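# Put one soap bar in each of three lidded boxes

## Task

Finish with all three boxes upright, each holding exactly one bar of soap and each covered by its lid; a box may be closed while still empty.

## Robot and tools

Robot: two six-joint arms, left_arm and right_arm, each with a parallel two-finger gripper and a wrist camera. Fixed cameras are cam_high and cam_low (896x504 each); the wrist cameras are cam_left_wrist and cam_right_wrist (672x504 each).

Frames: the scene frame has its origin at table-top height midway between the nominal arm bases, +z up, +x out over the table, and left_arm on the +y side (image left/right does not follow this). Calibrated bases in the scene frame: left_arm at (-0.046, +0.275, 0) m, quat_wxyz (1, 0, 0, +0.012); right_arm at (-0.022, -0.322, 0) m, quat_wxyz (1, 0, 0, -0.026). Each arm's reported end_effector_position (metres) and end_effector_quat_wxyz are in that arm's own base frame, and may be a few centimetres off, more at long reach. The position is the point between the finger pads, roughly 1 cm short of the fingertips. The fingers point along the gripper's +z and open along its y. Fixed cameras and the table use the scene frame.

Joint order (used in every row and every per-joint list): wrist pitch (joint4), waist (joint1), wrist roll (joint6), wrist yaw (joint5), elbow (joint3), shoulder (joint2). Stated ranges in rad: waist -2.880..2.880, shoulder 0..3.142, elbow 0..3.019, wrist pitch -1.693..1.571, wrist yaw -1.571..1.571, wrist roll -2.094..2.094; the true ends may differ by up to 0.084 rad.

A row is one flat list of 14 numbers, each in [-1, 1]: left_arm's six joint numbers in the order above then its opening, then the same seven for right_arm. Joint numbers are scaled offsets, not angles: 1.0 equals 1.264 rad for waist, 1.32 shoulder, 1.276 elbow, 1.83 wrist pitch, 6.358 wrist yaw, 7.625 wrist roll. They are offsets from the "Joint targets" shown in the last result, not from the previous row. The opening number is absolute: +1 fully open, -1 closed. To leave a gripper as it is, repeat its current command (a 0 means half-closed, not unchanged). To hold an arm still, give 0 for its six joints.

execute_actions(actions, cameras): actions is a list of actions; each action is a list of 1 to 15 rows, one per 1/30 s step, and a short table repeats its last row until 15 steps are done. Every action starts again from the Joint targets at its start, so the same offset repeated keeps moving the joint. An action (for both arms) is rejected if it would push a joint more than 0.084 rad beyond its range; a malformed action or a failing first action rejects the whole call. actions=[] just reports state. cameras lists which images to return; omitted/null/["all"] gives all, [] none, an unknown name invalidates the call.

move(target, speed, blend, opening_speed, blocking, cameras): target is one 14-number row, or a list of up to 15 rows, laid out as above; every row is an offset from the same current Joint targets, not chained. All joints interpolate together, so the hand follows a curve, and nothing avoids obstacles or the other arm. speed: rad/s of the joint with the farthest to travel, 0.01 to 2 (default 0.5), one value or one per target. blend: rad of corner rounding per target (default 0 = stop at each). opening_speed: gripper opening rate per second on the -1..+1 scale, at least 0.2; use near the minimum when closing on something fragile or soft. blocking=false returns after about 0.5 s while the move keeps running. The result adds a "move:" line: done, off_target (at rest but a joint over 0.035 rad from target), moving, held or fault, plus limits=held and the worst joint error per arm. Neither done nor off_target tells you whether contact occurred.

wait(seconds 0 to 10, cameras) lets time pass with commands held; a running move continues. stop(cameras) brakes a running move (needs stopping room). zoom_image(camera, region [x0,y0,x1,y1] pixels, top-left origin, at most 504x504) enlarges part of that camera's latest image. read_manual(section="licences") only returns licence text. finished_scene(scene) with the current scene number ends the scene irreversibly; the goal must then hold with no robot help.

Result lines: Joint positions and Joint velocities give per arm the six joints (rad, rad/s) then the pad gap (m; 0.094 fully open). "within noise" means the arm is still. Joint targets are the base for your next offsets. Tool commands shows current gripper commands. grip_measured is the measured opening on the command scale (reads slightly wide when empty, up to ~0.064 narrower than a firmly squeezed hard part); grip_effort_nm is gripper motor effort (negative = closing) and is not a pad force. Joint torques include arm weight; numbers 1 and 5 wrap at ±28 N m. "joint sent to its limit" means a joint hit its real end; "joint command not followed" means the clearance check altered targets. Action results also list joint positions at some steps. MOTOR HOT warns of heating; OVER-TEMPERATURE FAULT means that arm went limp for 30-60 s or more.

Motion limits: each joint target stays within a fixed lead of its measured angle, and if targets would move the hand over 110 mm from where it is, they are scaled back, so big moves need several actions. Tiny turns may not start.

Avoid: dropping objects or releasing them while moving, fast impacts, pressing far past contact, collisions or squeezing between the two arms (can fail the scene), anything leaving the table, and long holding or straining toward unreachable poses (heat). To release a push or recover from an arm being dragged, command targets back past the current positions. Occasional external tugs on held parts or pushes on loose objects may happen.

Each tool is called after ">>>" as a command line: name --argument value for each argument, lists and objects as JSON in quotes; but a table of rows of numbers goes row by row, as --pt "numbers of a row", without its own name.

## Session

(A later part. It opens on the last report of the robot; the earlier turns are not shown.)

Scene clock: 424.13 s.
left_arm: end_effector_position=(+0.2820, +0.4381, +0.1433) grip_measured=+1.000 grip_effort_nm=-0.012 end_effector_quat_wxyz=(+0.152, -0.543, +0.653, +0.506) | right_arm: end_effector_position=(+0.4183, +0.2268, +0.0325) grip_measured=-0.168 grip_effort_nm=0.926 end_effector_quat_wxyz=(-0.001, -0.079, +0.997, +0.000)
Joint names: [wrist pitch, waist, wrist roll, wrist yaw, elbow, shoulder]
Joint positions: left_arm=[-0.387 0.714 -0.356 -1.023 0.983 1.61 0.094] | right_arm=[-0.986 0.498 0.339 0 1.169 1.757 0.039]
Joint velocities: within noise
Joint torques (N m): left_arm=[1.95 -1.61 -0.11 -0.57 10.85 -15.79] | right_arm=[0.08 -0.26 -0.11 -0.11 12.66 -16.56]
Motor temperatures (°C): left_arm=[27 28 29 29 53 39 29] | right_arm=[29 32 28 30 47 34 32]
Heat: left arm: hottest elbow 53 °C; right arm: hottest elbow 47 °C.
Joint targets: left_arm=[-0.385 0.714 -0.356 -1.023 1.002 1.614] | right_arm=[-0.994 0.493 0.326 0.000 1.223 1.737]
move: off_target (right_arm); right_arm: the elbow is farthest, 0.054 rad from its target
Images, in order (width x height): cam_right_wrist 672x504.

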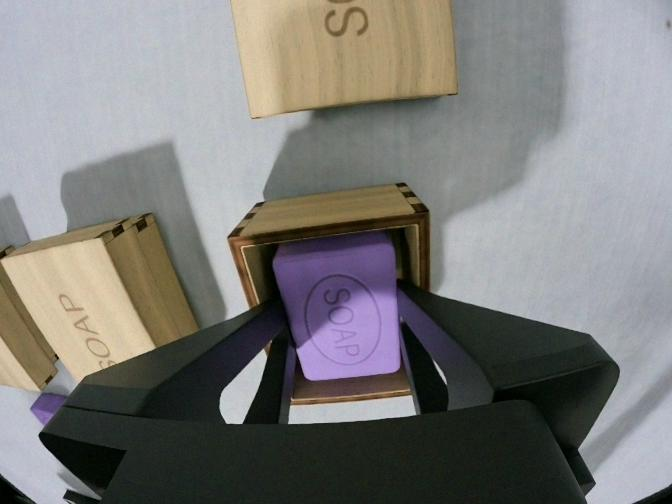

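>>> move --pt "0 0 0 0 0 0 1 0.0273 0 0 0 -0.0588 0.0394 -0.15" --pt "0 0 0 0 0 0 1 0.0273 0 0 0 -0.0588 0.0394 -0.195" --speed 0.05 --opening_speed 0.2 --cameras '["cam_right_wrist"]'

Scene clock: 435.93 s.
left_arm: end_effector_position=(+0.2820, +0.4381, +0.1433) grip_measured=+1.000 grip_effort_nm=-0.012 end_effector_quat_wxyz=(+0.152, -0.543, +0.653, +0.506) | right_arm: end_effector_position=(+0.4218, +0.2287, +0.0275) grip_measured=-0.193 grip_effort_nm=-0.129 end_effector_quat_wxyz=(+0.007, -0.079, +0.997, +0.003)
Joint names: [wrist pitch, waist, wrist roll, wrist yaw, elbow, shoulder]
Joint positions: left_arm=[-0.387 0.714 -0.356 -1.023 0.983 1.61 0.094] | right_arm=[-0.955 0.498 0.339 0 1.163 1.763 0.038]
Joint velocities: within noise
Joint torques (N m): left_arm=[1.96 -1.61 -0.11 -0.57 10.85 -15.85] | right_arm=[0.83 -0.32 -0.11 -0.11 6.82 -13.04]
Motor temperatures (°C): left_arm=[27 28 29 29 53 39 29] | right_arm=[29 32 28 30 49 36 32]
Heat: left arm: hottest elbow 53 °C; right arm: hottest elbow 49 °C.
Joint targets: left_arm=[-0.385 0.714 -0.356 -1.023 1.002 1.614] | right_arm=[-0.944 0.493 0.326 0.000 1.148 1.789]
move: done
Images, in order (width x height): cam_right_wrist 672x504.

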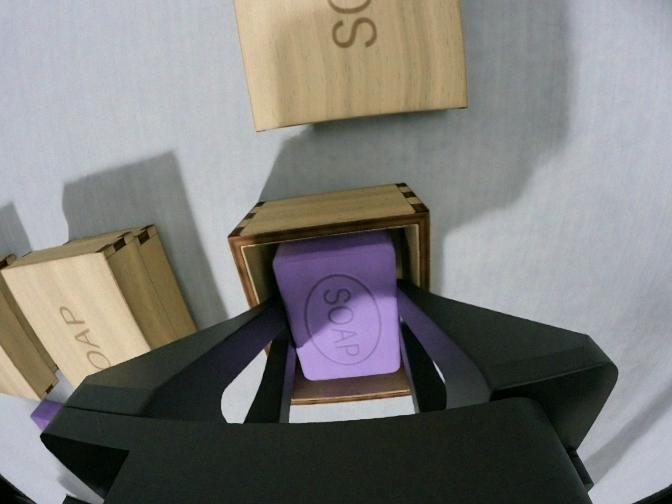

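Rise with −.193.

>>> move --target '[0,0,0,0,0,0,1,-0.0273,0,0,0,0.0588,-0.0394,-0.195]' --speed 0.05 --cameras '["cam_right_wrist"]'

Scene clock: 442.70 s.
left_arm: end_effector_position=(+0.2820, +0.4381, +0.1433) grip_measured=+1.000 grip_effort_nm=-0.007 end_effector_quat_wxyz=(+0.152, -0.543, +0.653, +0.506) | right_arm: end_effector_position=(+0.4183, +0.2268, +0.0325) grip_measured=-0.193 grip_effort_nm=-0.134 end_effector_quat_wxyz=(-0.001, -0.079, +0.997, +0.000)
Joint names: [wrist pitch, waist, wrist roll, wrist yaw, elbow, shoulder]
Joint positions: left_arm=[-0.387 0.714 -0.356 -1.023 0.983 1.61 0.094] | right_arm=[-0.986 0.498 0.339 0 1.169 1.757 0.038]
Joint velocities: within noise
Joint torques (N m): left_arm=[1.96 -1.55 -0.11 -0.57 10.85 -15.85] | right_arm=[0.12 -0.32 -0.11 -0.11 12.66 -16.62]
Motor temperatures (°C): left_arm=[27 28 29 29 53 39 29] | right_arm=[29 32 28 30 48 35 32]
Heat: left arm: hottest elbow 53 °C; right arm: hottest elbow 48 °C.
Joint targets: left_arm=[-0.385 0.714 -0.356 -1.023 1.002 1.614] | right_arm=[-0.994 0.493 0.326 0.000 1.223 1.737]
move: off_target (right_arm); right_arm: the elbow is farthest, 0.054 rad from its target
Images, in order (width x height): cam_right_wrist 672x504.

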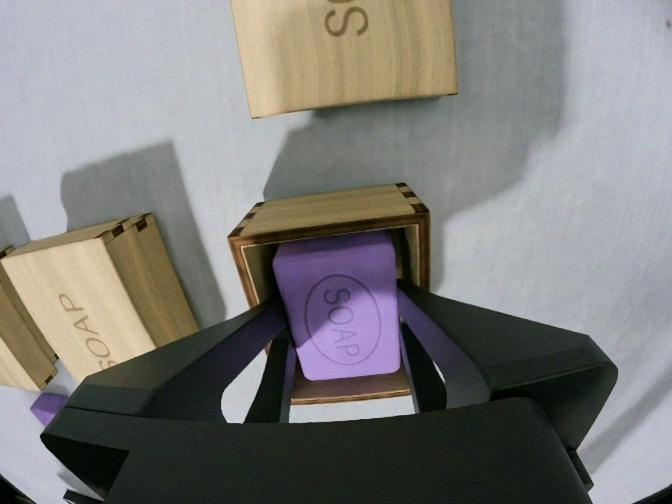

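>>> move --pt "0 0 0 0 0 0 1 0.0273 0 0 0 -0.0588 0.0394 -0.195" --pt "0 0 0 0 0 0 1 0.0273 0 0 0 -0.0588 0.0394 -0.178" --pt "0 0 0 0 0 0 1 -0.0 0 0 0 0 -0.0 -0.178" --speed 0.06 --opening_speed 0.2 --cameras '["cam_right_wrist"]'

Scene clock: 479.07 s.
left_arm: end_effector_position=(+0.2820, +0.4381, +0.1433) grip_measured=+1.000 grip_effort_nm=-0.012 end_effector_quat_wxyz=(+0.152, -0.543, +0.653, +0.506) | right_arm: end_effector_position=(+0.4181, +0.2267, +0.0324) grip_measured=-0.185 grip_effort_nm=0.335 end_effector_quat_wxyz=(-0.001, -0.080, +0.997, +0.000)
Joint names: [wrist pitch, waist, wrist roll, wrist yaw, elbow, shoulder]
Joint positions: left_arm=[-0.387 0.714 -0.356 -1.023 0.983 1.61 0.094] | right_arm=[-0.986 0.498 0.338 0 1.169 1.757 0.038]
Joint velocities: within noise
Joint torques (N m): left_arm=[1.95 -1.55 -0.11 -0.57 10.85 -15.79] | right_arm=[0.08 -0.26 -0.11 -0.11 12.67 -16.26]
Motor temperatures (°C): left_arm=[27 28 29 29 53 39 29] | right_arm=[29 32 28 30 53 37 31]
Heat: left arm: hottest elbow 53 °C; right arm: hottest elbow 53 °C.
Joint targets: left_arm=[-0.385 0.714 -0.356 -1.023 1.002 1.614] | right_arm=[-0.994 0.493 0.326 0.000 1.223 1.737]
move: off_target (right_arm); right_arm: the elbow is farthest, 0.054 rad from its target
Images, in order (width x height): cam_right_wrist 672x504.

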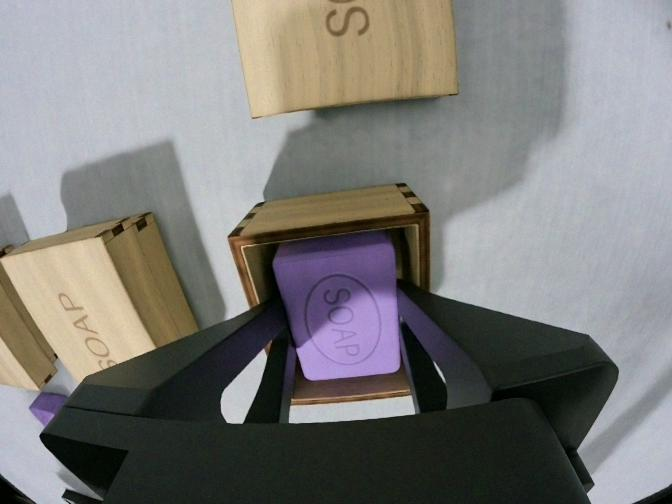

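>>> move --pt "0 0 0 0 0 0 1 0.0273 0 0 0 -0.0588 0.0394 -0.178" --pt "0 0 0 0 0 0 1 0.0273 0 0 0 -0.0588 0.0394 -0.4" --pt "0 0 0 0 0 0 1 -0.0508 0 0 0 0.0321 -0.0303 -0.4" --speed 0.07 --opening_speed 0.4 --cameras '["cam_right_wrist"]'

Scene clock: 513.20 s.
left_arm: end_effector_position=(+0.2820, +0.4381, +0.1433) grip_measured=+1.000 grip_effort_nm=-0.007 end_effector_quat_wxyz=(+0.152, -0.543, +0.653, +0.506) | right_arm: end_effector_position=(+0.4173, +0.2263, +0.0658) grip_measured=-0.222 grip_effort_nm=-1.082 end_effector_quat_wxyz=(-0.005, -0.080, +0.997, -0.002)
Joint names: [wrist pitch, waist, wrist roll, wrist yaw, elbow, shoulder]
Joint positions: left_arm=[-0.387 0.714 -0.356 -1.023 0.983 1.61 0.094] | right_arm=[-1.079 0.498 0.337 0 1.21 1.713 0.037]
Joint velocities: within noise
Joint torques (N m): left_arm=[1.96 -1.55 -0.11 -0.57 10.85 -15.85] | right_arm=[0.28 -0.38 -0.1 -0.11 13.04 -16.09]
Motor temperatures (°C): left_arm=[27 28 29 29 53 39 29] | right_arm=[29 32 28 30 54 38 31]
Heat: left arm: hottest elbow 53 °C; right arm: hottest elbow 54 °C.
Joint targets: left_arm=[-0.385 0.714 -0.356 -1.023 1.002 1.614] | right_arm=[-1.087 0.493 0.325 0.000 1.264 1.697]
move: off_target (right_arm); right_arm: the elbow is farthest, 0.054 rad from its target
Images, in order (width x height): cam_right_wrist 672x504.

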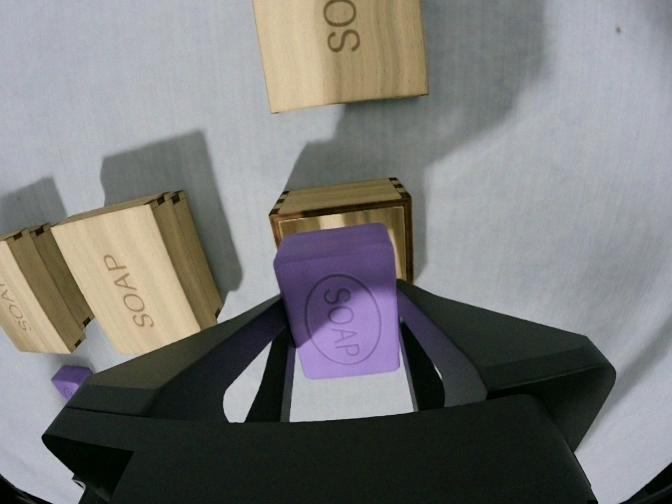

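>>> move --pt "0 0 0 0 0 0 1 0.0399 0 0 0 -0.2962 -0.1977 -0.4" --pt "0 0 0 0 0 0 1 0.1208 0 0 0 -0.3448 -0.1098 -0.4" --speed '[0.5,0.2]' --blend 0.05 --cameras '[]'

Scene clock: 532.43 s.
left_arm: end_effector_position=(+0.2820, +0.4381, +0.1433) grip_measured=+1.000 grip_effort_nm=-0.012 end_effector_quat_wxyz=(+0.152, -0.543, +0.653, +0.506) | right_arm: end_effector_position=(+0.3211, +0.1740, +0.0174) grip_measured=-0.222 grip_effort_nm=-1.077 end_effector_quat_wxyz=(-0.005, -0.080, +0.997, -0.002)
Joint names: [wrist pitch, waist, wrist roll, wrist yaw, elbow, shoulder]
Joint positions: left_arm=[-0.387 0.714 -0.356 -1.023 0.983 1.61 0.094] | right_arm=[-0.875 0.498 0.337 0 0.831 1.538 0.037]
Joint velocities: within noise
Joint torques (N m): left_arm=[1.96 -1.55 -0.11 -0.57 10.84 -15.79] | right_arm=[0.73 -0.32 -0.1 -0.11 6.78 -9.7]
Motor temperatures (°C): left_arm=[27 28 29 29 53 39 29] | right_arm=[29 32 28 30 51 37 32]
Heat: left arm: hottest elbow 53 °C; right arm: hottest elbow 51 °C.
Joint targets: left_arm=[-0.385 0.714 -0.356 -1.023 1.002 1.614] | right_arm=[-0.866 0.493 0.325 0.000 0.824 1.552]
move: done
No camera images: "cameras" was empty.

>>> move --pt "0 0 0 0 0 0 1 0 0 0 0 0 0.003 -0.4" --pt "0 0 0 0 0 0 1 0 0 0 0 0 0.003 0.1" --pt "0 0 0 0 0 0 1 -0.0208 0 0 0 0.0509 -0.03 0.1" --pt "0 0 0 0 0 0 1 -0.0208 0 0 0 0.0509 -0.03 -0.4" --speed 0.15 --opening_speed 0.4 --cameras '["cam_right_wrist"]'

Scene clock: 547.10 s.
left_arm: end_effector_position=(+0.2820, +0.4381, +0.1433) grip_measured=+1.000 grip_effort_nm=-0.002 end_effector_quat_wxyz=(+0.152, -0.543, +0.653, +0.506) | right_arm: end_effector_position=(+0.3228, +0.1750, +0.0255) grip_measured=-0.256 grip_effort_nm=-1.038 end_effector_quat_wxyz=(-0.003, -0.080, +0.997, -0.001)
Joint names: [wrist pitch, waist, wrist roll, wrist yaw, elbow, shoulder]
Joint positions: left_arm=[-0.387 0.714 -0.356 -1.023 0.983 1.61 0.094] | right_arm=[-0.896 0.498 0.337 0 0.843 1.525 0.035]
Joint velocities: within noise
Joint torques (N m): left_arm=[1.96 -1.61 -0.11 -0.57 10.86 -15.85] | right_arm=[0.08 -0.32 -0.1 -0.11 11.41 -11.75]
Motor temperatures (°C): left_arm=[27 28 29 29 53 39 29] | right_arm=[29 32 28 30 51 36 32]
Heat: left arm: hottest elbow 53 °C; right arm: hottest elbow 51 °C.
Joint targets: left_arm=[-0.385 0.714 -0.356 -1.023 1.002 1.614] | right_arm=[-0.904 0.493 0.325 0.000 0.889 1.513]
move: off_target (right_arm); target 4's new numbers were sent with right_arm's elbow 0.046 rad from that target; right_arm: the elbow is farthest, 0.046 rad from its target
Images, in order (width x height): cam_right_wrist 672x504.

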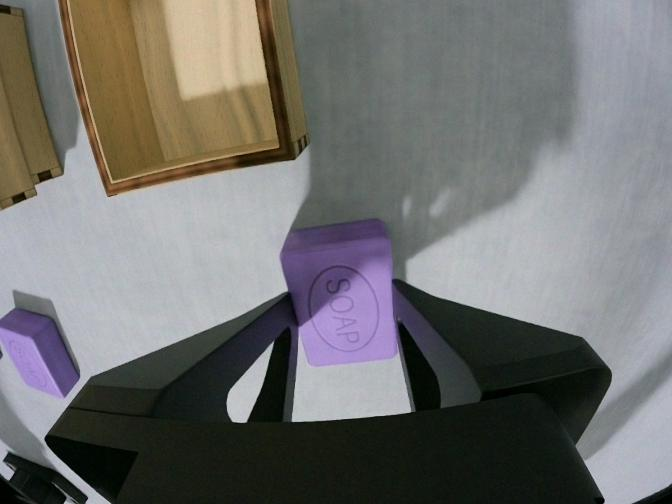

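>>> move --pt "0 0 0 0 0 0 1 -0.0934 0 0 0 0.0586 -0.0807 -0.4" --pt "0 0 0 0 0 0 1 -0.1213 0 0 0 0.3143 0.153 -0.4" --pt "0 0 0 0 0 0 1 -0.0536 0 0 0 0.2249 0.1932 -0.4" --speed '[0.3,0.4,0.1]' --blend '[0.05,0,0]' --cameras '["cam_right_wrist"]'

Scene clock: 574.70 s.
left_arm: end_effector_position=(+0.2820, +0.4381, +0.1433) grip_measured=+1.000 grip_effort_nm=-0.002 end_effector_quat_wxyz=(+0.152, -0.543, +0.653, +0.506) | right_arm: end_effector_position=(+0.4314, +0.2320, +0.0573) grip_measured=-0.259 grip_effort_nm=-1.077 end_effector_quat_wxyz=(+0.019, -0.079, +0.997, +0.006)
Joint names: [wrist pitch, waist, wrist roll, wrist yaw, elbow, shoulder]
Joint positions: left_arm=[-0.387 0.714 -0.356 -1.023 0.983 1.61 0.094] | right_arm=[-1.008 0.496 0.337 0.005 1.208 1.73 0.035]
Joint velocities: within noise
Joint torques (N m): left_arm=[1.96 -1.55 -0.11 -0.57 10.85 -15.85] | right_arm=[0.76 -0.15 -0.1 -0.33 5.93 -12.1]
Motor temperatures (°C): left_arm=[27 28 29 29 53 39 29] | right_arm=[29 32 28 30 53 35 32]
Heat: left arm: hottest elbow 53 °C; right arm: hottest elbow 53 °C.
Joint targets: left_arm=[-0.385 0.714 -0.356 -1.023 1.002 1.614] | right_arm=[-1.002 0.493 0.325 0.000 1.176 1.768]
move: off_target (right_arm); right_arm: the shoulder is farthest, 0.038 rad from its target
Images, in order (width x height): cam_right_wrist 672x504.

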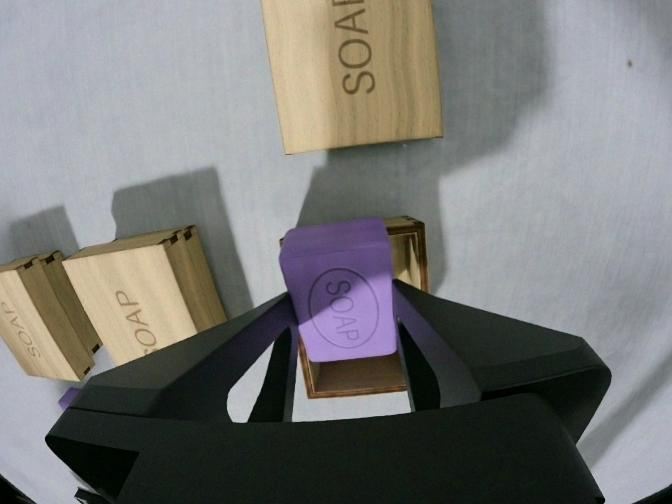

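>>> move --target '[0,0,0,0,0,0,1,-0.053,0,0,0,0.0737,-0.0598,-0.4]' --speed 0.1 --cameras '["cam_right_wrist"]'

Scene clock: 589.77 s.
left_arm: end_effector_position=(+0.2820, +0.4381, +0.1433) grip_measured=+1.000 grip_effort_nm=-0.012 end_effector_quat_wxyz=(+0.152, -0.543, +0.653, +0.506) | right_arm: end_effector_position=(+0.4184, +0.2255, +0.0726) grip_measured=-0.259 grip_effort_nm=-1.087 end_effector_quat_wxyz=(-0.002, -0.079, +0.997, -0.002)
Joint names: [wrist pitch, waist, wrist roll, wrist yaw, elbow, shoulder]
Joint positions: left_arm=[-0.387 0.714 -0.356 -1.023 0.983 1.61 0.094] | right_arm=[-1.091 0.496 0.337 0.002 1.217 1.703 0.035]
Joint velocities: within noise
Joint torques (N m): left_arm=[1.95 -1.55 -0.11 -0.57 10.85 -15.85] | right_arm=[0.01 -0.09 -0.1 -0.23 13.05 -15.97]
Motor temperatures (°C): left_arm=[27 28 29 29 53 39 29] | right_arm=[29 32 28 30 50 35 32]
Heat: left arm: hottest elbow 53 °C; right arm: hottest elbow 50 °C.
Joint targets: left_arm=[-0.385 0.714 -0.356 -1.023 1.002 1.614] | right_arm=[-1.099 0.493 0.325 0.000 1.270 1.689]
move: off_target (right_arm); right_arm: the elbow is farthest, 0.053 rad from its target
Images, in order (width x height): cam_right_wrist 672x504.

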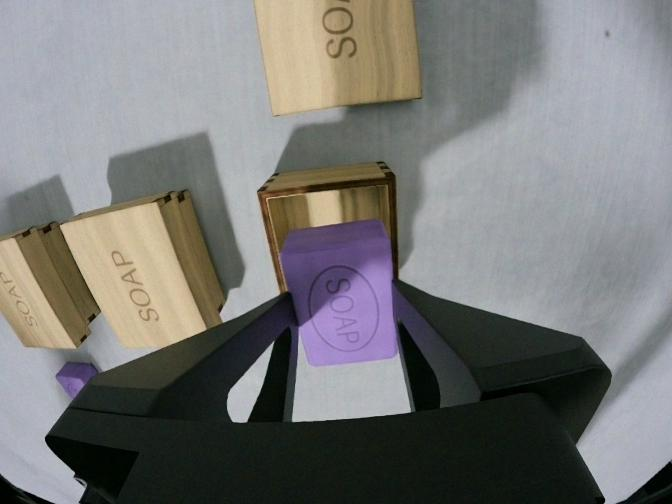

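>>> move --pt "0 0 0 0 0 0 1 0 0.0142 0.0109 0 0 0 -0.4" --pt "0 0 0 0 0 0 1 0.0311 0.0142 0.0109 0 -0.0431 0.0462 -0.4" --speed 0.15 --cameras '["cam_right_wrist"]'

Scene clock: 614.20 s.
left_arm: end_effector_position=(+0.2820, +0.4381, +0.1433) grip_measured=+1.000 grip_effort_nm=-0.002 end_effector_quat_wxyz=(+0.152, -0.543, +0.653, +0.506) | right_arm: end_effector_position=(+0.4234, +0.2329, +0.0592) grip_measured=-0.259 grip_effort_nm=-1.072 end_effector_quat_wxyz=(+0.002, -0.055, +0.998, +0.000)
Joint names: [wrist pitch, waist, wrist roll, wrist yaw, elbow, shoulder]
Joint positions: left_arm=[-0.387 0.714 -0.356 -1.023 0.983 1.61 0.094] | right_arm=[-1.051 0.505 0.395 0.002 1.217 1.733 0.035]
Joint velocities: within noise
Joint torques (N m): left_arm=[1.96 -1.55 -0.1 -0.57 10.86 -15.85] | right_arm=[0.73 0.62 0.14 -0.22 8.29 -13.39]
Motor temperatures (°C): left_arm=[27 28 29 29 53 39 29] | right_arm=[29 32 28 30 51 35 32]
Heat: left arm: hottest elbow 53 °C; right arm: hottest elbow 51 °C.
Joint targets: left_arm=[-0.385 0.714 -0.356 -1.023 1.002 1.614] | right_arm=[-1.042 0.511 0.409 0.000 1.215 1.750]
move: done
Images, in order (width x height): cam_right_wrist 672x504.

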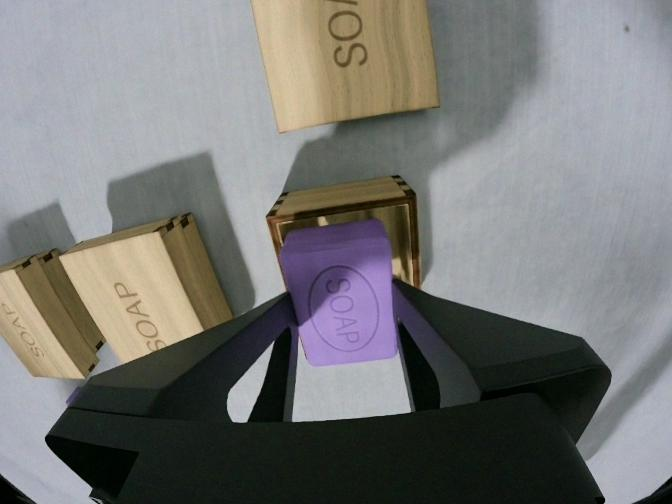

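>>> move --target '[0,0,0,0,0,0,1,0.0254,0,0,0,-0.0329,0.0152,-0.4]' --speed 0.05 --cameras '["cam_right_wrist"]'

Scene clock: 629.43 s.
left_arm: end_effector_position=(+0.2820, +0.4381, +0.1433) grip_measured=+1.000 grip_effort_nm=-0.017 end_effector_quat_wxyz=(+0.152, -0.543, +0.653, +0.506) | right_arm: end_effector_position=(+0.4188, +0.2303, +0.0406) grip_measured=-0.259 grip_effort_nm=-1.077 end_effector_quat_wxyz=(+0.001, -0.055, +0.999, -0.001)
Joint names: [wrist pitch, waist, wrist roll, wrist yaw, elbow, shoulder]
Joint positions: left_arm=[-0.387 0.714 -0.356 -1.023 0.983 1.61 0.094] | right_arm=[-1.005 0.505 0.395 0.002 1.182 1.748 0.035]
Joint velocities: within noise
Joint torques (N m): left_arm=[1.95 -1.61 -0.11 -0.57 10.85 -15.85] | right_arm=[0.49 0.67 0.13 -0.22 7.45 -13.22]
Motor temperatures (°C): left_arm=[27 28 29 29 52 39 29] | right_arm=[29 32 28 30 49 36 32]
Heat: left arm: hottest elbow 52 °C; right arm: hottest elbow 49 °C.
Joint targets: left_arm=[-0.385 0.714 -0.356 -1.023 1.002 1.614] | right_arm=[-0.996 0.511 0.409 0.000 1.173 1.770]
move: done
Images, in order (width x height): cam_right_wrist 672x504.

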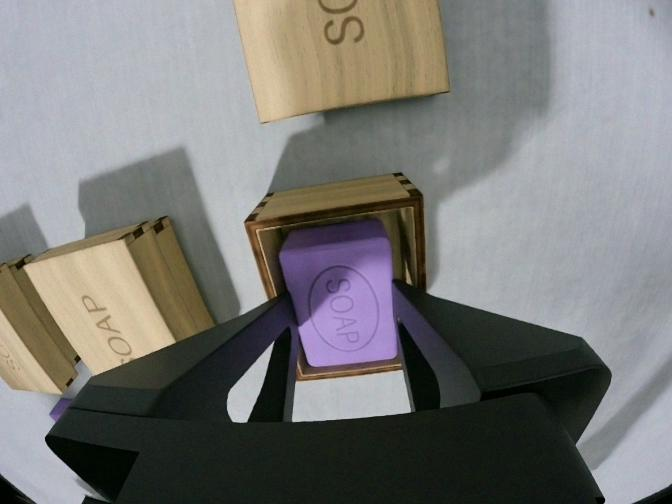

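>>> move --pt "0 0 0 0 0 0 1 0.0055 0 0 0 0 0.0076 -0.4" --pt "0 0 0 0 0 0 1 0.0055 0 0 0 0 0.0076 -0.165" --speed 0.05 --opening_speed 0.3 --cameras '["cam_right_wrist"]'

Scene clock: 648.57 s.
left_arm: end_effector_position=(+0.2820, +0.4381, +0.1433) grip_measured=+1.000 grip_effort_nm=-0.007 end_effector_quat_wxyz=(+0.152, -0.543, +0.653, +0.506) | right_arm: end_effector_position=(+0.4202, +0.2311, +0.0365) grip_measured=-0.168 grip_effort_nm=0.051 end_effector_quat_wxyz=(+0.001, -0.055, +0.999, -0.001)
Joint names: [wrist pitch, waist, wrist roll, wrist yaw, elbow, shoulder]
Joint positions: left_arm=[-0.387 0.714 -0.356 -1.023 0.983 1.61 0.094] | right_arm=[-0.995 0.505 0.395 0.002 1.182 1.757 0.039]
Joint velocities: within noise
Joint torques (N m): left_arm=[1.95 -1.61 -0.11 -0.57 10.84 -15.85] | right_arm=[0.73 0.67 0.13 -0.23 7.38 -13.27]
Motor temperatures (°C): left_arm=[27 28 29 29 52 39 29] | right_arm=[29 32 28 30 47 36 33]
Heat: left arm: hottest elbow 52 °C; right arm: hottest elbow 47 °C.
Joint targets: left_arm=[-0.385 0.714 -0.356 -1.023 1.002 1.614] | right_arm=[-0.986 0.511 0.408 0.000 1.173 1.780]
move: done
Images, in order (width x height): cam_right_wrist 672x504.

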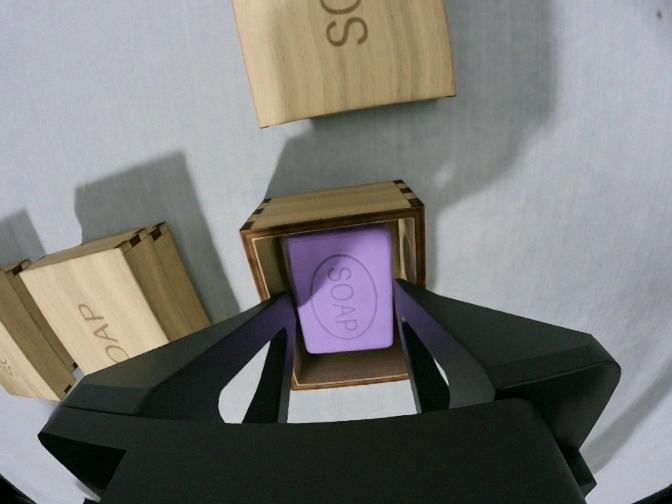

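>>> move --pt "0 0 0 0 0 0 1 -0.023 0 0 0 0.0486 -0.0356 -0.165" --pt "0 0 0 0 0 0 1 -0.0765 0 0 0 0.0917 -0.072 -0.165" --pt "0 0 0 0 0 0 1 -0.1 -0.0823 -0.0152 0 0.3229 0.1417 0.75" --speed '[0.06,0.2,0.5]' --blend '[0.02,0.03,0]' --cameras '["cam_right_wrist","cam_high"]'

>>> zoom_image --camera "cam_high" --region '[360, 200, 460, 290]'

Scene clock: 674.90 s.
left_arm: end_effector_position=(+0.2820, +0.4381, +0.1433) grip_measured=+1.000 grip_effort_nm=-0.012 end_effector_quat_wxyz=(+0.152, -0.543, +0.653, +0.506) | right_arm: end_effector_position=(+0.5257, +0.2258, +0.0553) grip_measured=+0.747 grip_effort_nm=0.046 end_effector_quat_wxyz=(-0.004, -0.051, +0.999, -0.002)
Joint names: [wrist pitch, waist, wrist roll, wrist yaw, elbow, shoulder]
Joint positions: left_arm=[-0.387 0.714 -0.356 -1.023 0.983 1.61 0.094] | right_arm=[-1.161 0.407 0.306 0.001 1.532 1.952 0.082]
Joint velocities: within noise
Joint torques (N m): left_arm=[1.95 -1.55 -0.11 -0.57 10.84 -15.85] | right_arm=[0.08 0.15 -0.11 -0.18 13.31 -17.49]
Motor temperatures (°C): left_arm=[27 28 29 29 52 39 29] | right_arm=[29 32 28 30 47 36 31]
Heat: left arm: hottest elbow 52 °C; right arm: hottest elbow 47 °C.
Joint targets: left_arm=[-0.385 0.714 -0.356 -1.023 1.002 1.614] | right_arm=[-1.168 0.407 0.293 0.000 1.585 1.967]
move: off_target (right_arm); target 3's new numbers were sent with right_arm's elbow 0.053 rad from that target; right_arm: the elbow is farthest, 0.053 rad from its target
Images, in order (width x height): cam_high 896x504, cam_right_wrist 672x504.

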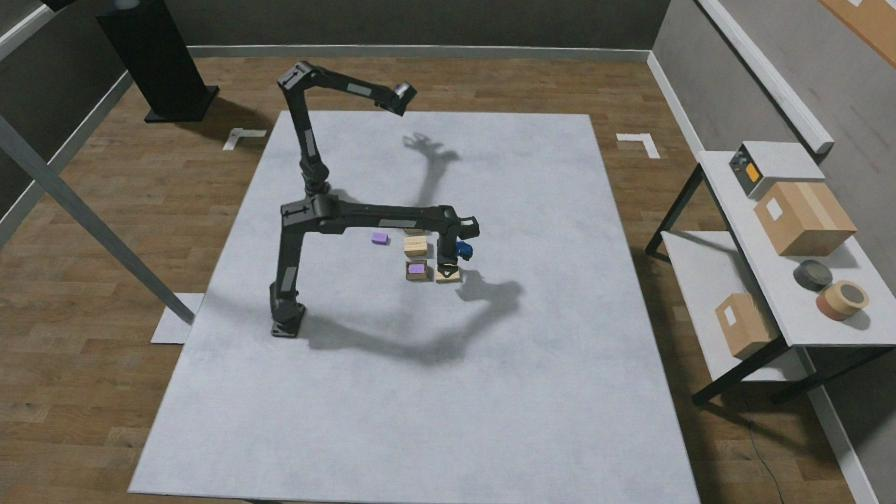

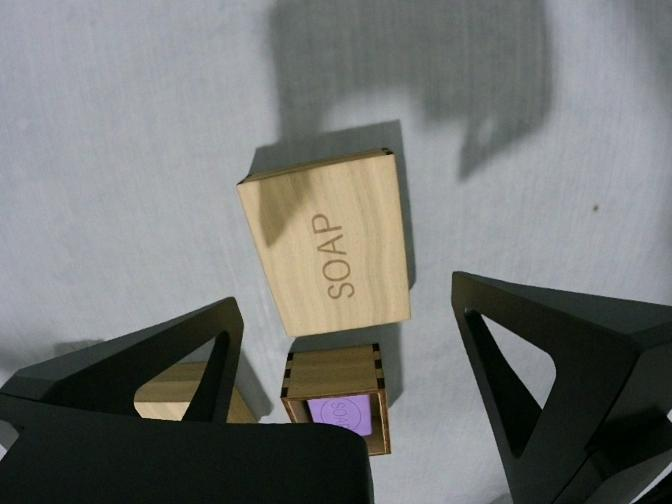

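Scaled by 5.040 from the camera's 896x504 image, which has a finer 1280x720 frame.

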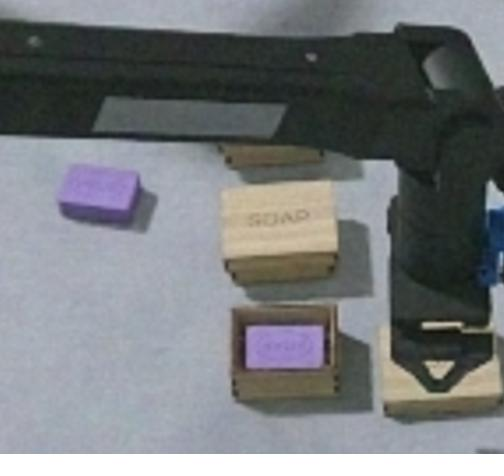

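>>> move --pt "0 0 0 0 0 0 1 0.0612 0.0087 0 0 -0.0792 0.0447 0.75" --pt "0 0 0 0 0 0 1 0.0612 0.0087 0 0 -0.0792 0.0447 0.15" --pt "0 0 0 0 0 0 1 0.0355 0.0087 0 0 -0.0298 0.0038 0.15" --pt "0 0 0 0 0 0 1 -0.0503 0.0087 0 0 0.0431 -0.053 0.15" --speed '[0.15,0.1,0.06,0.2]' --blend '[0,0,0.02,0]' --opening_speed 0.4 --cameras '["cam_right_wrist"]'

Scene clock: 693.33 s.
left_arm: end_effector_position=(+0.2820, +0.4381, +0.1433) grip_measured=+1.000 grip_effort_nm=-0.007 end_effector_quat_wxyz=(+0.152, -0.543, +0.653, +0.506) | right_arm: end_effector_position=(+0.5250, +0.2282, +0.0979) grip_measured=+0.373 grip_effort_nm=-1.082 end_effector_quat_wxyz=(-0.002, -0.053, +0.999, -0.001)
Joint names: [wrist pitch, waist, wrist roll, wrist yaw, elbow, shoulder]
Joint positions: left_arm=[-0.387 0.714 -0.356 -1.023 0.983 1.61 0.094] | right_arm=[-1.252 0.411 0.306 0.001 1.586 1.909 0.064]
Joint velocities: within noise
Joint torques (N m): left_arm=[1.95 -1.55 -0.11 -0.57 10.85 -15.85] | right_arm=[0.1 0.73 -0.11 -0.18 13.86 -19.37]
Motor temperatures (°C): left_arm=[27 28 29 29 52 39 29] | right_arm=[29 32 28 30 50 37 31]
Heat: left arm: hottest elbow 52 °C; right arm: hottest elbow 50 °C.
Joint targets: left_arm=[-0.385 0.714 -0.356 -1.023 1.002 1.614] | right_arm=[-1.260 0.418 0.293 0.000 1.640 1.897]
move: off_target (right_arm); right_arm: the elbow is farthest, 0.054 rad from its target
Images, in order (width x height): cam_right_wrist 672x504.

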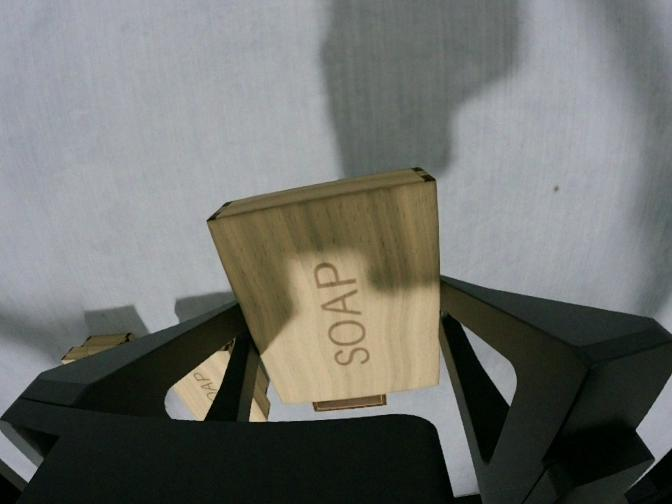

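>>> move --pt "0 0 0 0 0 0 1 0.0634 0.072 0.0167 0 -0.3143 -0.1811 0.15" --pt "0 0 0 0 0 0 1 0.1077 0.072 0.0167 0 -0.3487 -0.1295 0.15" --speed '[0.35,0.15]' --blend 0.04 --cameras '["cam_right_wrist","cam_high","cam_low"]'

>>> zoom_image --camera "cam_high" --region '[390, 240, 450, 294]'

>>> zoom_image --camera "cam_low" --region '[480, 255, 580, 325]'

Scene clock: 727.80 s.
left_arm: end_effector_position=(+0.2820, +0.4381, +0.1433) grip_measured=+1.000 grip_effort_nm=-0.007 end_effector_quat_wxyz=(+0.152, -0.543, +0.653, +0.506) | right_arm: end_effector_position=(+0.4152, +0.2279, +0.0658) grip_measured=+0.373 grip_effort_nm=-1.067 end_effector_quat_wxyz=(-0.003, -0.048, +0.999, -0.002)
Joint names: [wrist pitch, waist, wrist roll, wrist yaw, elbow, shoulder]
Joint positions: left_arm=[-0.387 0.714 -0.356 -1.023 0.983 1.61 0.094] | right_arm=[-1.073 0.503 0.407 0.001 1.203 1.708 0.064]
Joint velocities: within noise
Joint torques (N m): left_arm=[1.96 -1.55 -0.1 -0.57 10.85 -15.85] | right_arm=[0.73 0.62 0.13 -0.17 7.83 -13.45]
Motor temperatures (°C): left_arm=[27 28 29 29 52 38 29] | right_arm=[29 31 28 30 52 37 32]
Heat: left arm: hottest elbow 52 °C; right arm: hottest elbow 52 °C.
Joint targets: left_arm=[-0.385 0.714 -0.356 -1.023 1.002 1.614] | right_arm=[-1.064 0.509 0.420 0.000 1.195 1.726]
move: done
Images, in order (width x height): cam_high 896x504, cam_low 896x504, cam_right_wrist 672x504.

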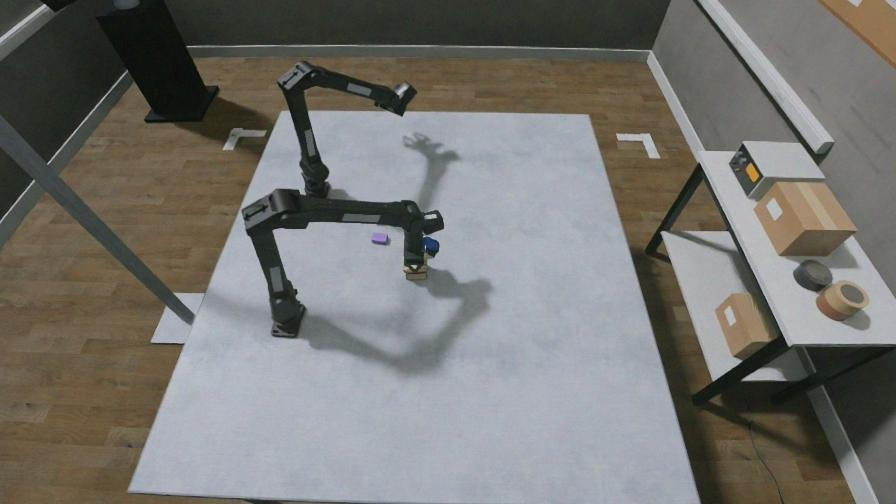

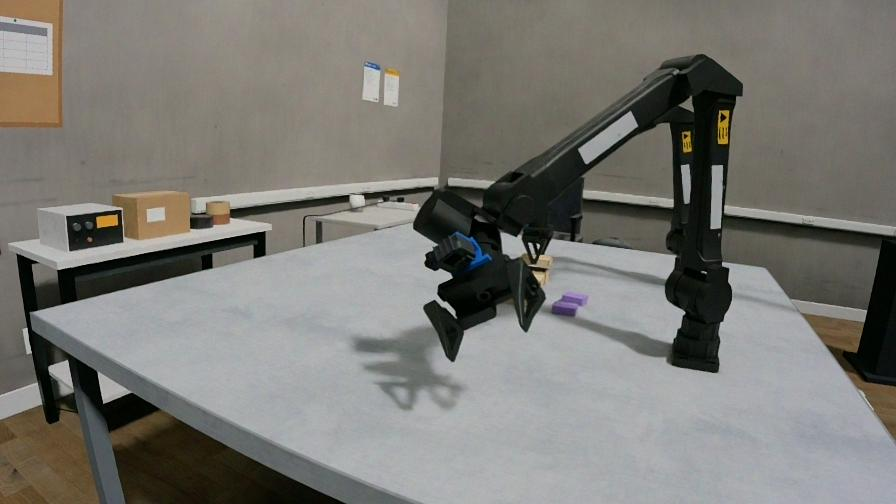

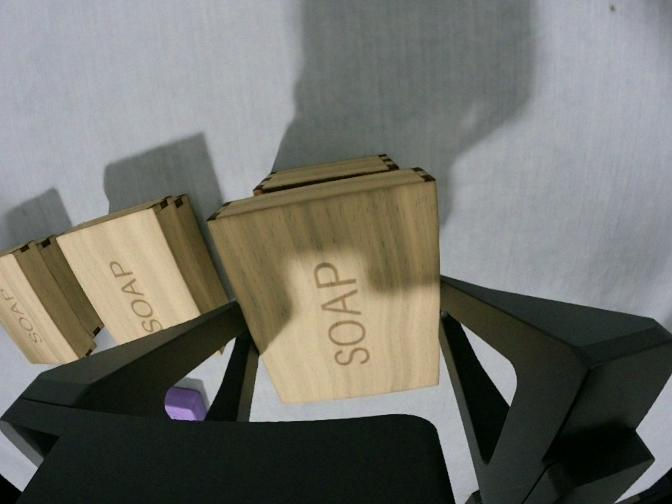

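Scaled by 8.400 from the camera's 896x504 image, which has a finer 1280x720 frame.

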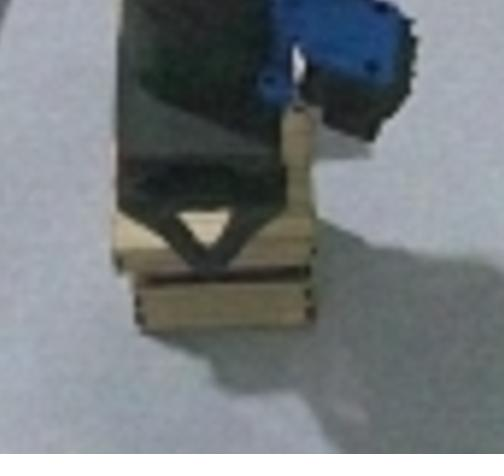

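Scaled by 5.040 from the camera's 896x504 image, which has a finer 1280x720 frame.

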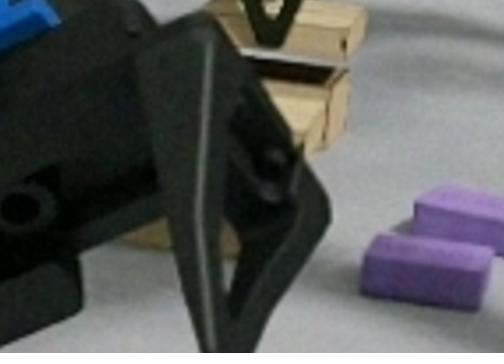

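>>> move --target '[0,0,0,0,0,0,1,0.0098,0,0,0,0.0529,0.0133,0.15]' --speed 0.1 --cameras '["cam_right_wrist","cam_high"]'

>>> zoom_image --camera "cam_high" --region '[390, 240, 450, 294]'

Scene clock: 746.90 s.
left_arm: end_effector_position=(+0.2820, +0.4381, +0.1433) grip_measured=+1.000 grip_effort_nm=-0.012 end_effector_quat_wxyz=(+0.152, -0.543, +0.653, +0.506) | right_arm: end_effector_position=(+0.4204, +0.2308, +0.0618) grip_measured=+0.373 grip_effort_nm=-1.077 end_effector_quat_wxyz=(+0.002, -0.048, +0.999, +0.000)
Joint names: [wrist pitch, waist, wrist roll, wrist yaw, elbow, shoulder]
Joint positions: left_arm=[-0.387 0.714 -0.356 -1.023 0.983 1.61 0.094] | right_arm=[-1.055 0.503 0.407 0.001 1.209 1.721 0.064]
Joint velocities: within noise
Joint torques (N m): left_arm=[1.95 -1.61 -0.11 -0.57 10.85 -15.79] | right_arm=[0.75 0.62 0.13 -0.18 13.01 -13.22]
Motor temperatures (°C): left_arm=[27 28 29 29 52 38 29] | right_arm=[29 31 28 30 51 36 32]
Heat: left arm: hottest elbow 52 °C; right arm: hottest elbow 51 °C.
Joint targets: left_arm=[-0.385 0.714 -0.356 -1.023 1.002 1.614] | right_arm=[-1.045 0.509 0.420 0.000 1.262 1.743]
move: off_target (right_arm); right_arm: the elbow is farthest, 0.053 rad from its target
Images, in order (width x height): cam_high 896x504, cam_right_wrist 672x504.

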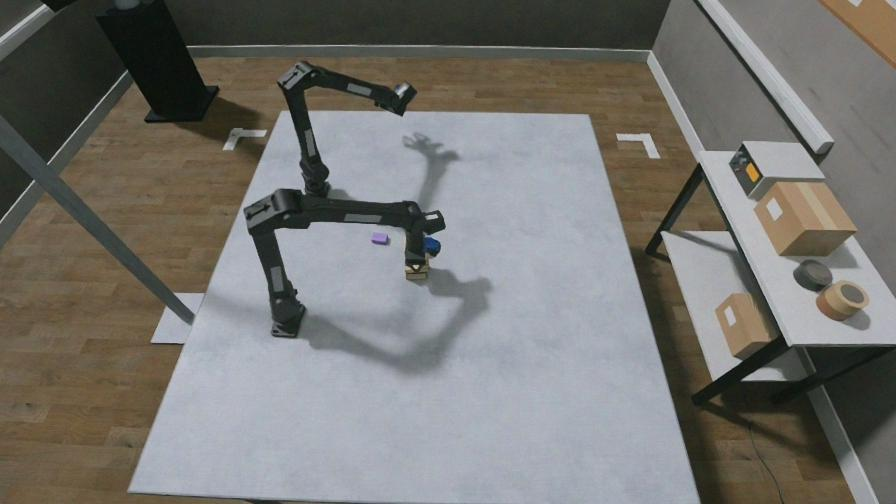

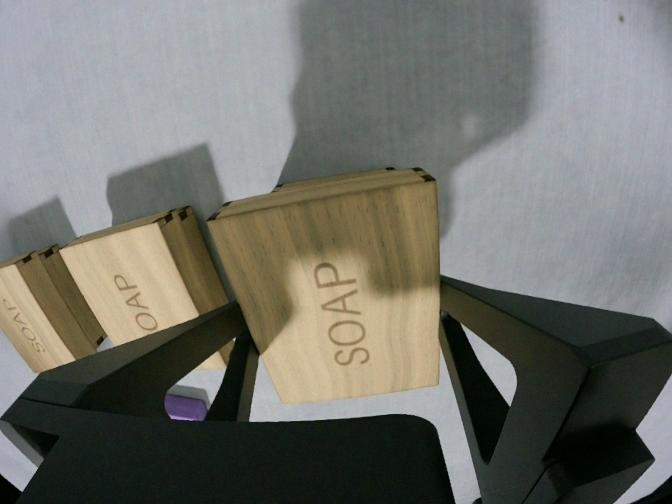

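Scaled by 8.400 from the camera's 896x504 image, which has a finer 1280x720 frame.

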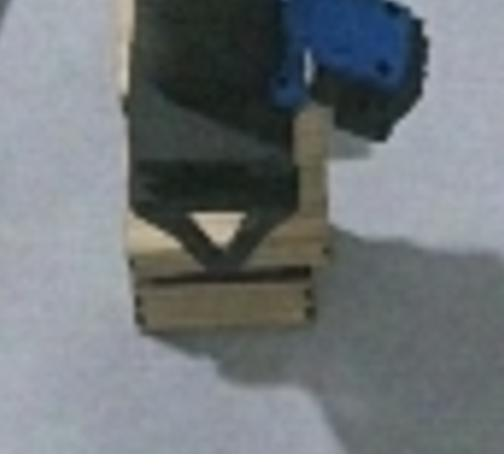

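>>> move --target '[0,0,0,0,0,0,1,0.0142,0,0,0,-0.0658,0.0083,0.15]' --speed 0.06 --cameras '["cam_right_wrist","cam_high"]'

>>> zoom_image --camera "cam_high" --region '[390, 240, 450, 294]'

Scene clock: 765.50 s.
left_arm: end_effector_position=(+0.2820, +0.4381, +0.1433) grip_measured=+1.000 grip_effort_nm=-0.002 end_effector_quat_wxyz=(+0.152, -0.543, +0.653, +0.506) | right_arm: end_effector_position=(+0.4172, +0.2290, +0.0496) grip_measured=+0.373 grip_effort_nm=-1.072 end_effector_quat_wxyz=(-0.001, -0.048, +0.999, -0.001)
Joint names: [wrist pitch, waist, wrist roll, wrist yaw, elbow, shoulder]
Joint positions: left_arm=[-0.387 0.714 -0.356 -1.023 0.983 1.61 0.094] | right_arm=[-1.029 0.503 0.407 0.001 1.188 1.733 0.064]
Joint velocities: within noise
Joint torques (N m): left_arm=[1.96 -1.55 -0.11 -0.57 10.86 -15.79] | right_arm=[0.62 0.62 0.13 -0.17 7.51 -13.33]
Motor temperatures (°C): left_arm=[27 28 29 29 52 38 29] | right_arm=[29 31 28 30 52 36 32]
Heat: left arm: hottest elbow 52 °C; right arm: hottest elbow 52 °C.
Joint targets: left_arm=[-0.385 0.714 -0.356 -1.023 1.002 1.614] | right_arm=[-1.020 0.509 0.420 0.000 1.178 1.754]
move: done
Images, in order (width x height): cam_high 896x504, cam_right_wrist 672x504.

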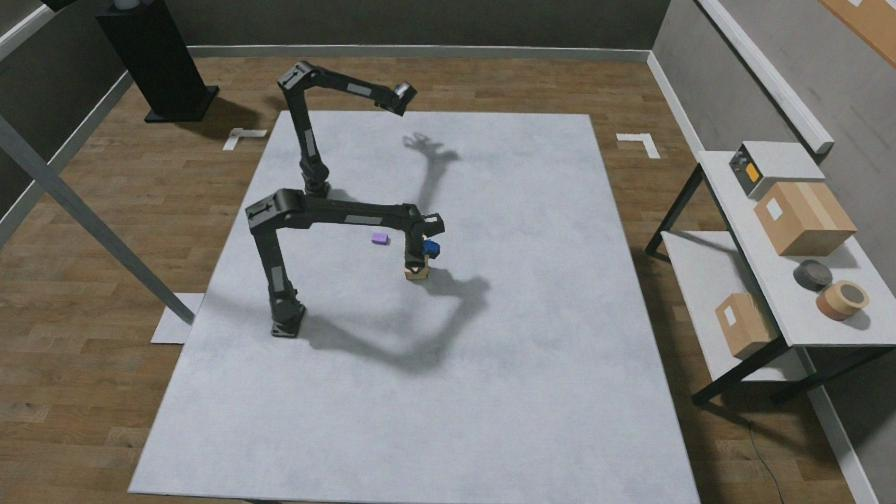

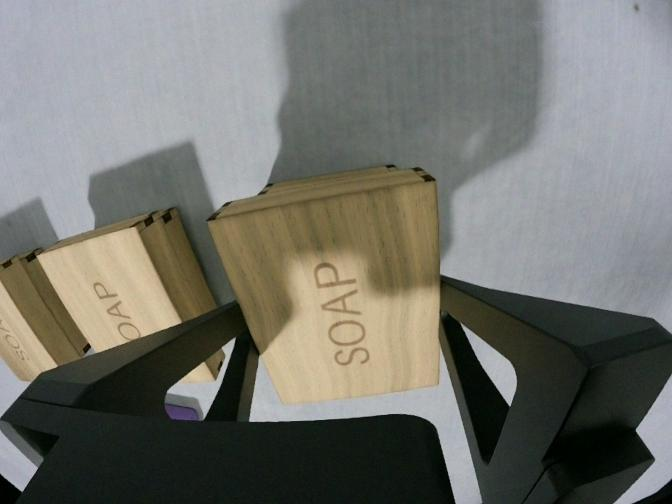

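Scaled by 8.400 from the camera's 896x504 image, which has a finer 1280x720 frame.

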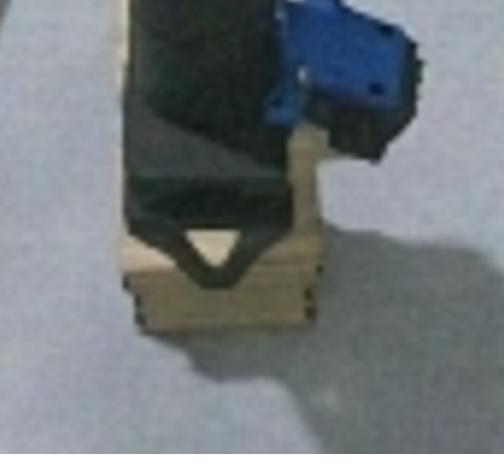

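>>> move --target '[0,0,0,0,0,0,1,0.007,0,0,0,-0.004,0.006,0.15]' --speed 0.04 --cameras '[]'

Scene clock: 779.23 s.
left_arm: end_effector_position=(+0.2820, +0.4381, +0.1433) grip_measured=+1.000 grip_effort_nm=0.002 end_effector_quat_wxyz=(+0.152, -0.543, +0.653, +0.506) | right_arm: end_effector_position=(+0.4188, +0.2299, +0.0482) grip_measured=+0.373 grip_effort_nm=-1.082 end_effector_quat_wxyz=(+0.002, -0.048, +0.999, +0.000)
Joint names: [wrist pitch, waist, wrist roll, wrist yaw, elbow, shoulder]
Joint positions: left_arm=[-0.387 0.714 -0.356 -1.023 0.983 1.61 0.094] | right_arm=[-1.02 0.503 0.407 0.001 1.188 1.736 0.064]
Joint velocities: within noise
Joint torques (N m): left_arm=[1.95 -1.61 -0.11 -0.57 10.85 -15.85] | right_arm=[0.88 0.62 0.13 -0.17 7.08 -12.81]
Motor temperatures (°C): left_arm=[27 28 29 29 52 38 29] | right_arm=[29 31 28 30 50 36 33]
Heat: left arm: hottest elbow 52 °C; right arm: hottest elbow 50 °C.
Joint targets: left_arm=[-0.385 0.714 -0.356 -1.023 1.002 1.614] | right_arm=[-1.007 0.509 0.420 0.000 1.173 1.762]
move: done
No camera images: "cameras" was empty.

>>> move --target '[0,0,0,0,0,0,1,0.003,0,0,0,-0.010,0.008,0.15]' --speed 0.04 --cameras '["cam_right_wrist","cam_high"]'

>>> zoom_image --camera "cam_high" --region '[390, 240, 450, 294]'

>>> zoom_image --camera "cam_right_wrist" --region '[190, 140, 460, 420]'

Scene clock: 787.17 s.
left_arm: end_effector_position=(+0.2820, +0.4381, +0.1433) grip_measured=+1.000 grip_effort_nm=-0.007 end_effector_quat_wxyz=(+0.152, -0.543, +0.653, +0.506) | right_arm: end_effector_position=(+0.4185, +0.2297, +0.0474) grip_measured=+0.373 grip_effort_nm=-1.072 end_effector_quat_wxyz=(+0.002, -0.048, +0.999, +0.000)
Joint names: [wrist pitch, waist, wrist roll, wrist yaw, elbow, shoulder]
Joint positions: left_arm=[-0.387 0.714 -0.356 -1.023 0.983 1.61 0.094] | right_arm=[-1.017 0.503 0.407 0.001 1.185 1.736 0.064]
Joint velocities: within noise
Joint torques (N m): left_arm=[1.95 -1.61 -0.11 -0.57 10.86 -15.79] | right_arm=[1.02 0.62 0.13 -0.17 6.22 -12.04]
Motor temperatures (°C): left_arm=[27 28 29 29 52 38 29] | right_arm=[29 31 28 30 49 36 33]
Heat: left arm: hottest elbow 52 °C; right arm: hottest elbow 49 °C.
Joint targets: left_arm=[-0.385 0.714 -0.356 -1.023 1.002 1.614] | right_arm=[-1.001 0.509 0.420 0.000 1.160 1.773]
move: off_target (right_arm); right_arm: the shoulder is farthest, 0.037 rad from its target
Images, in order (width x height): cam_high 896x504, cam_right_wrist 672x504.

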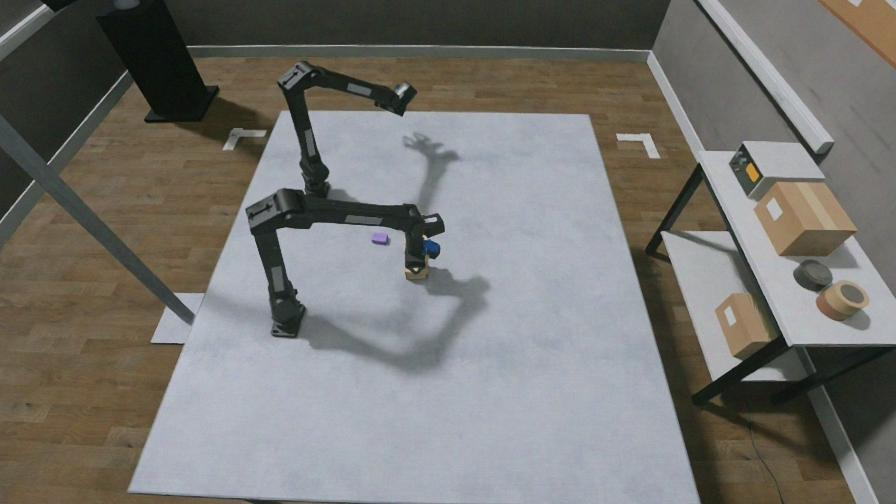

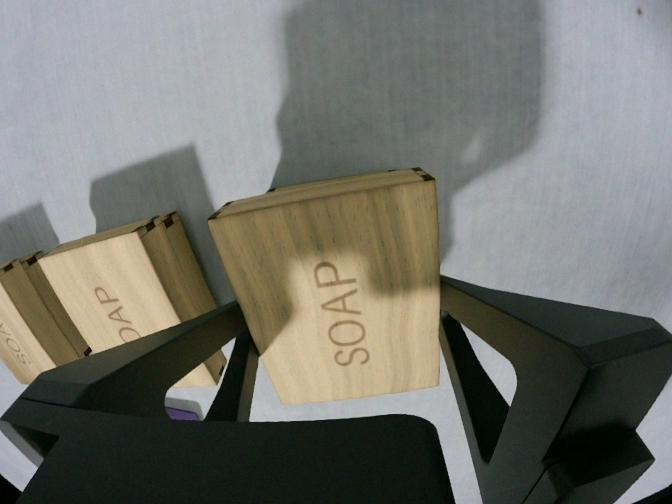

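Scaled by 8.400 from the camera's 896x504 image, which has a finer 1280x720 frame.

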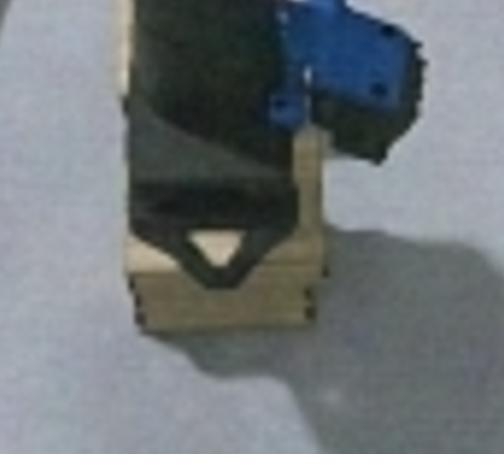

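Scaled by 1.800 from the camera's 672x504 image, which has a finer 960x720 frame.

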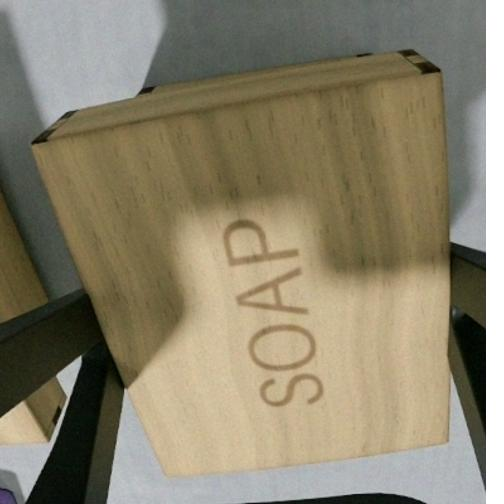

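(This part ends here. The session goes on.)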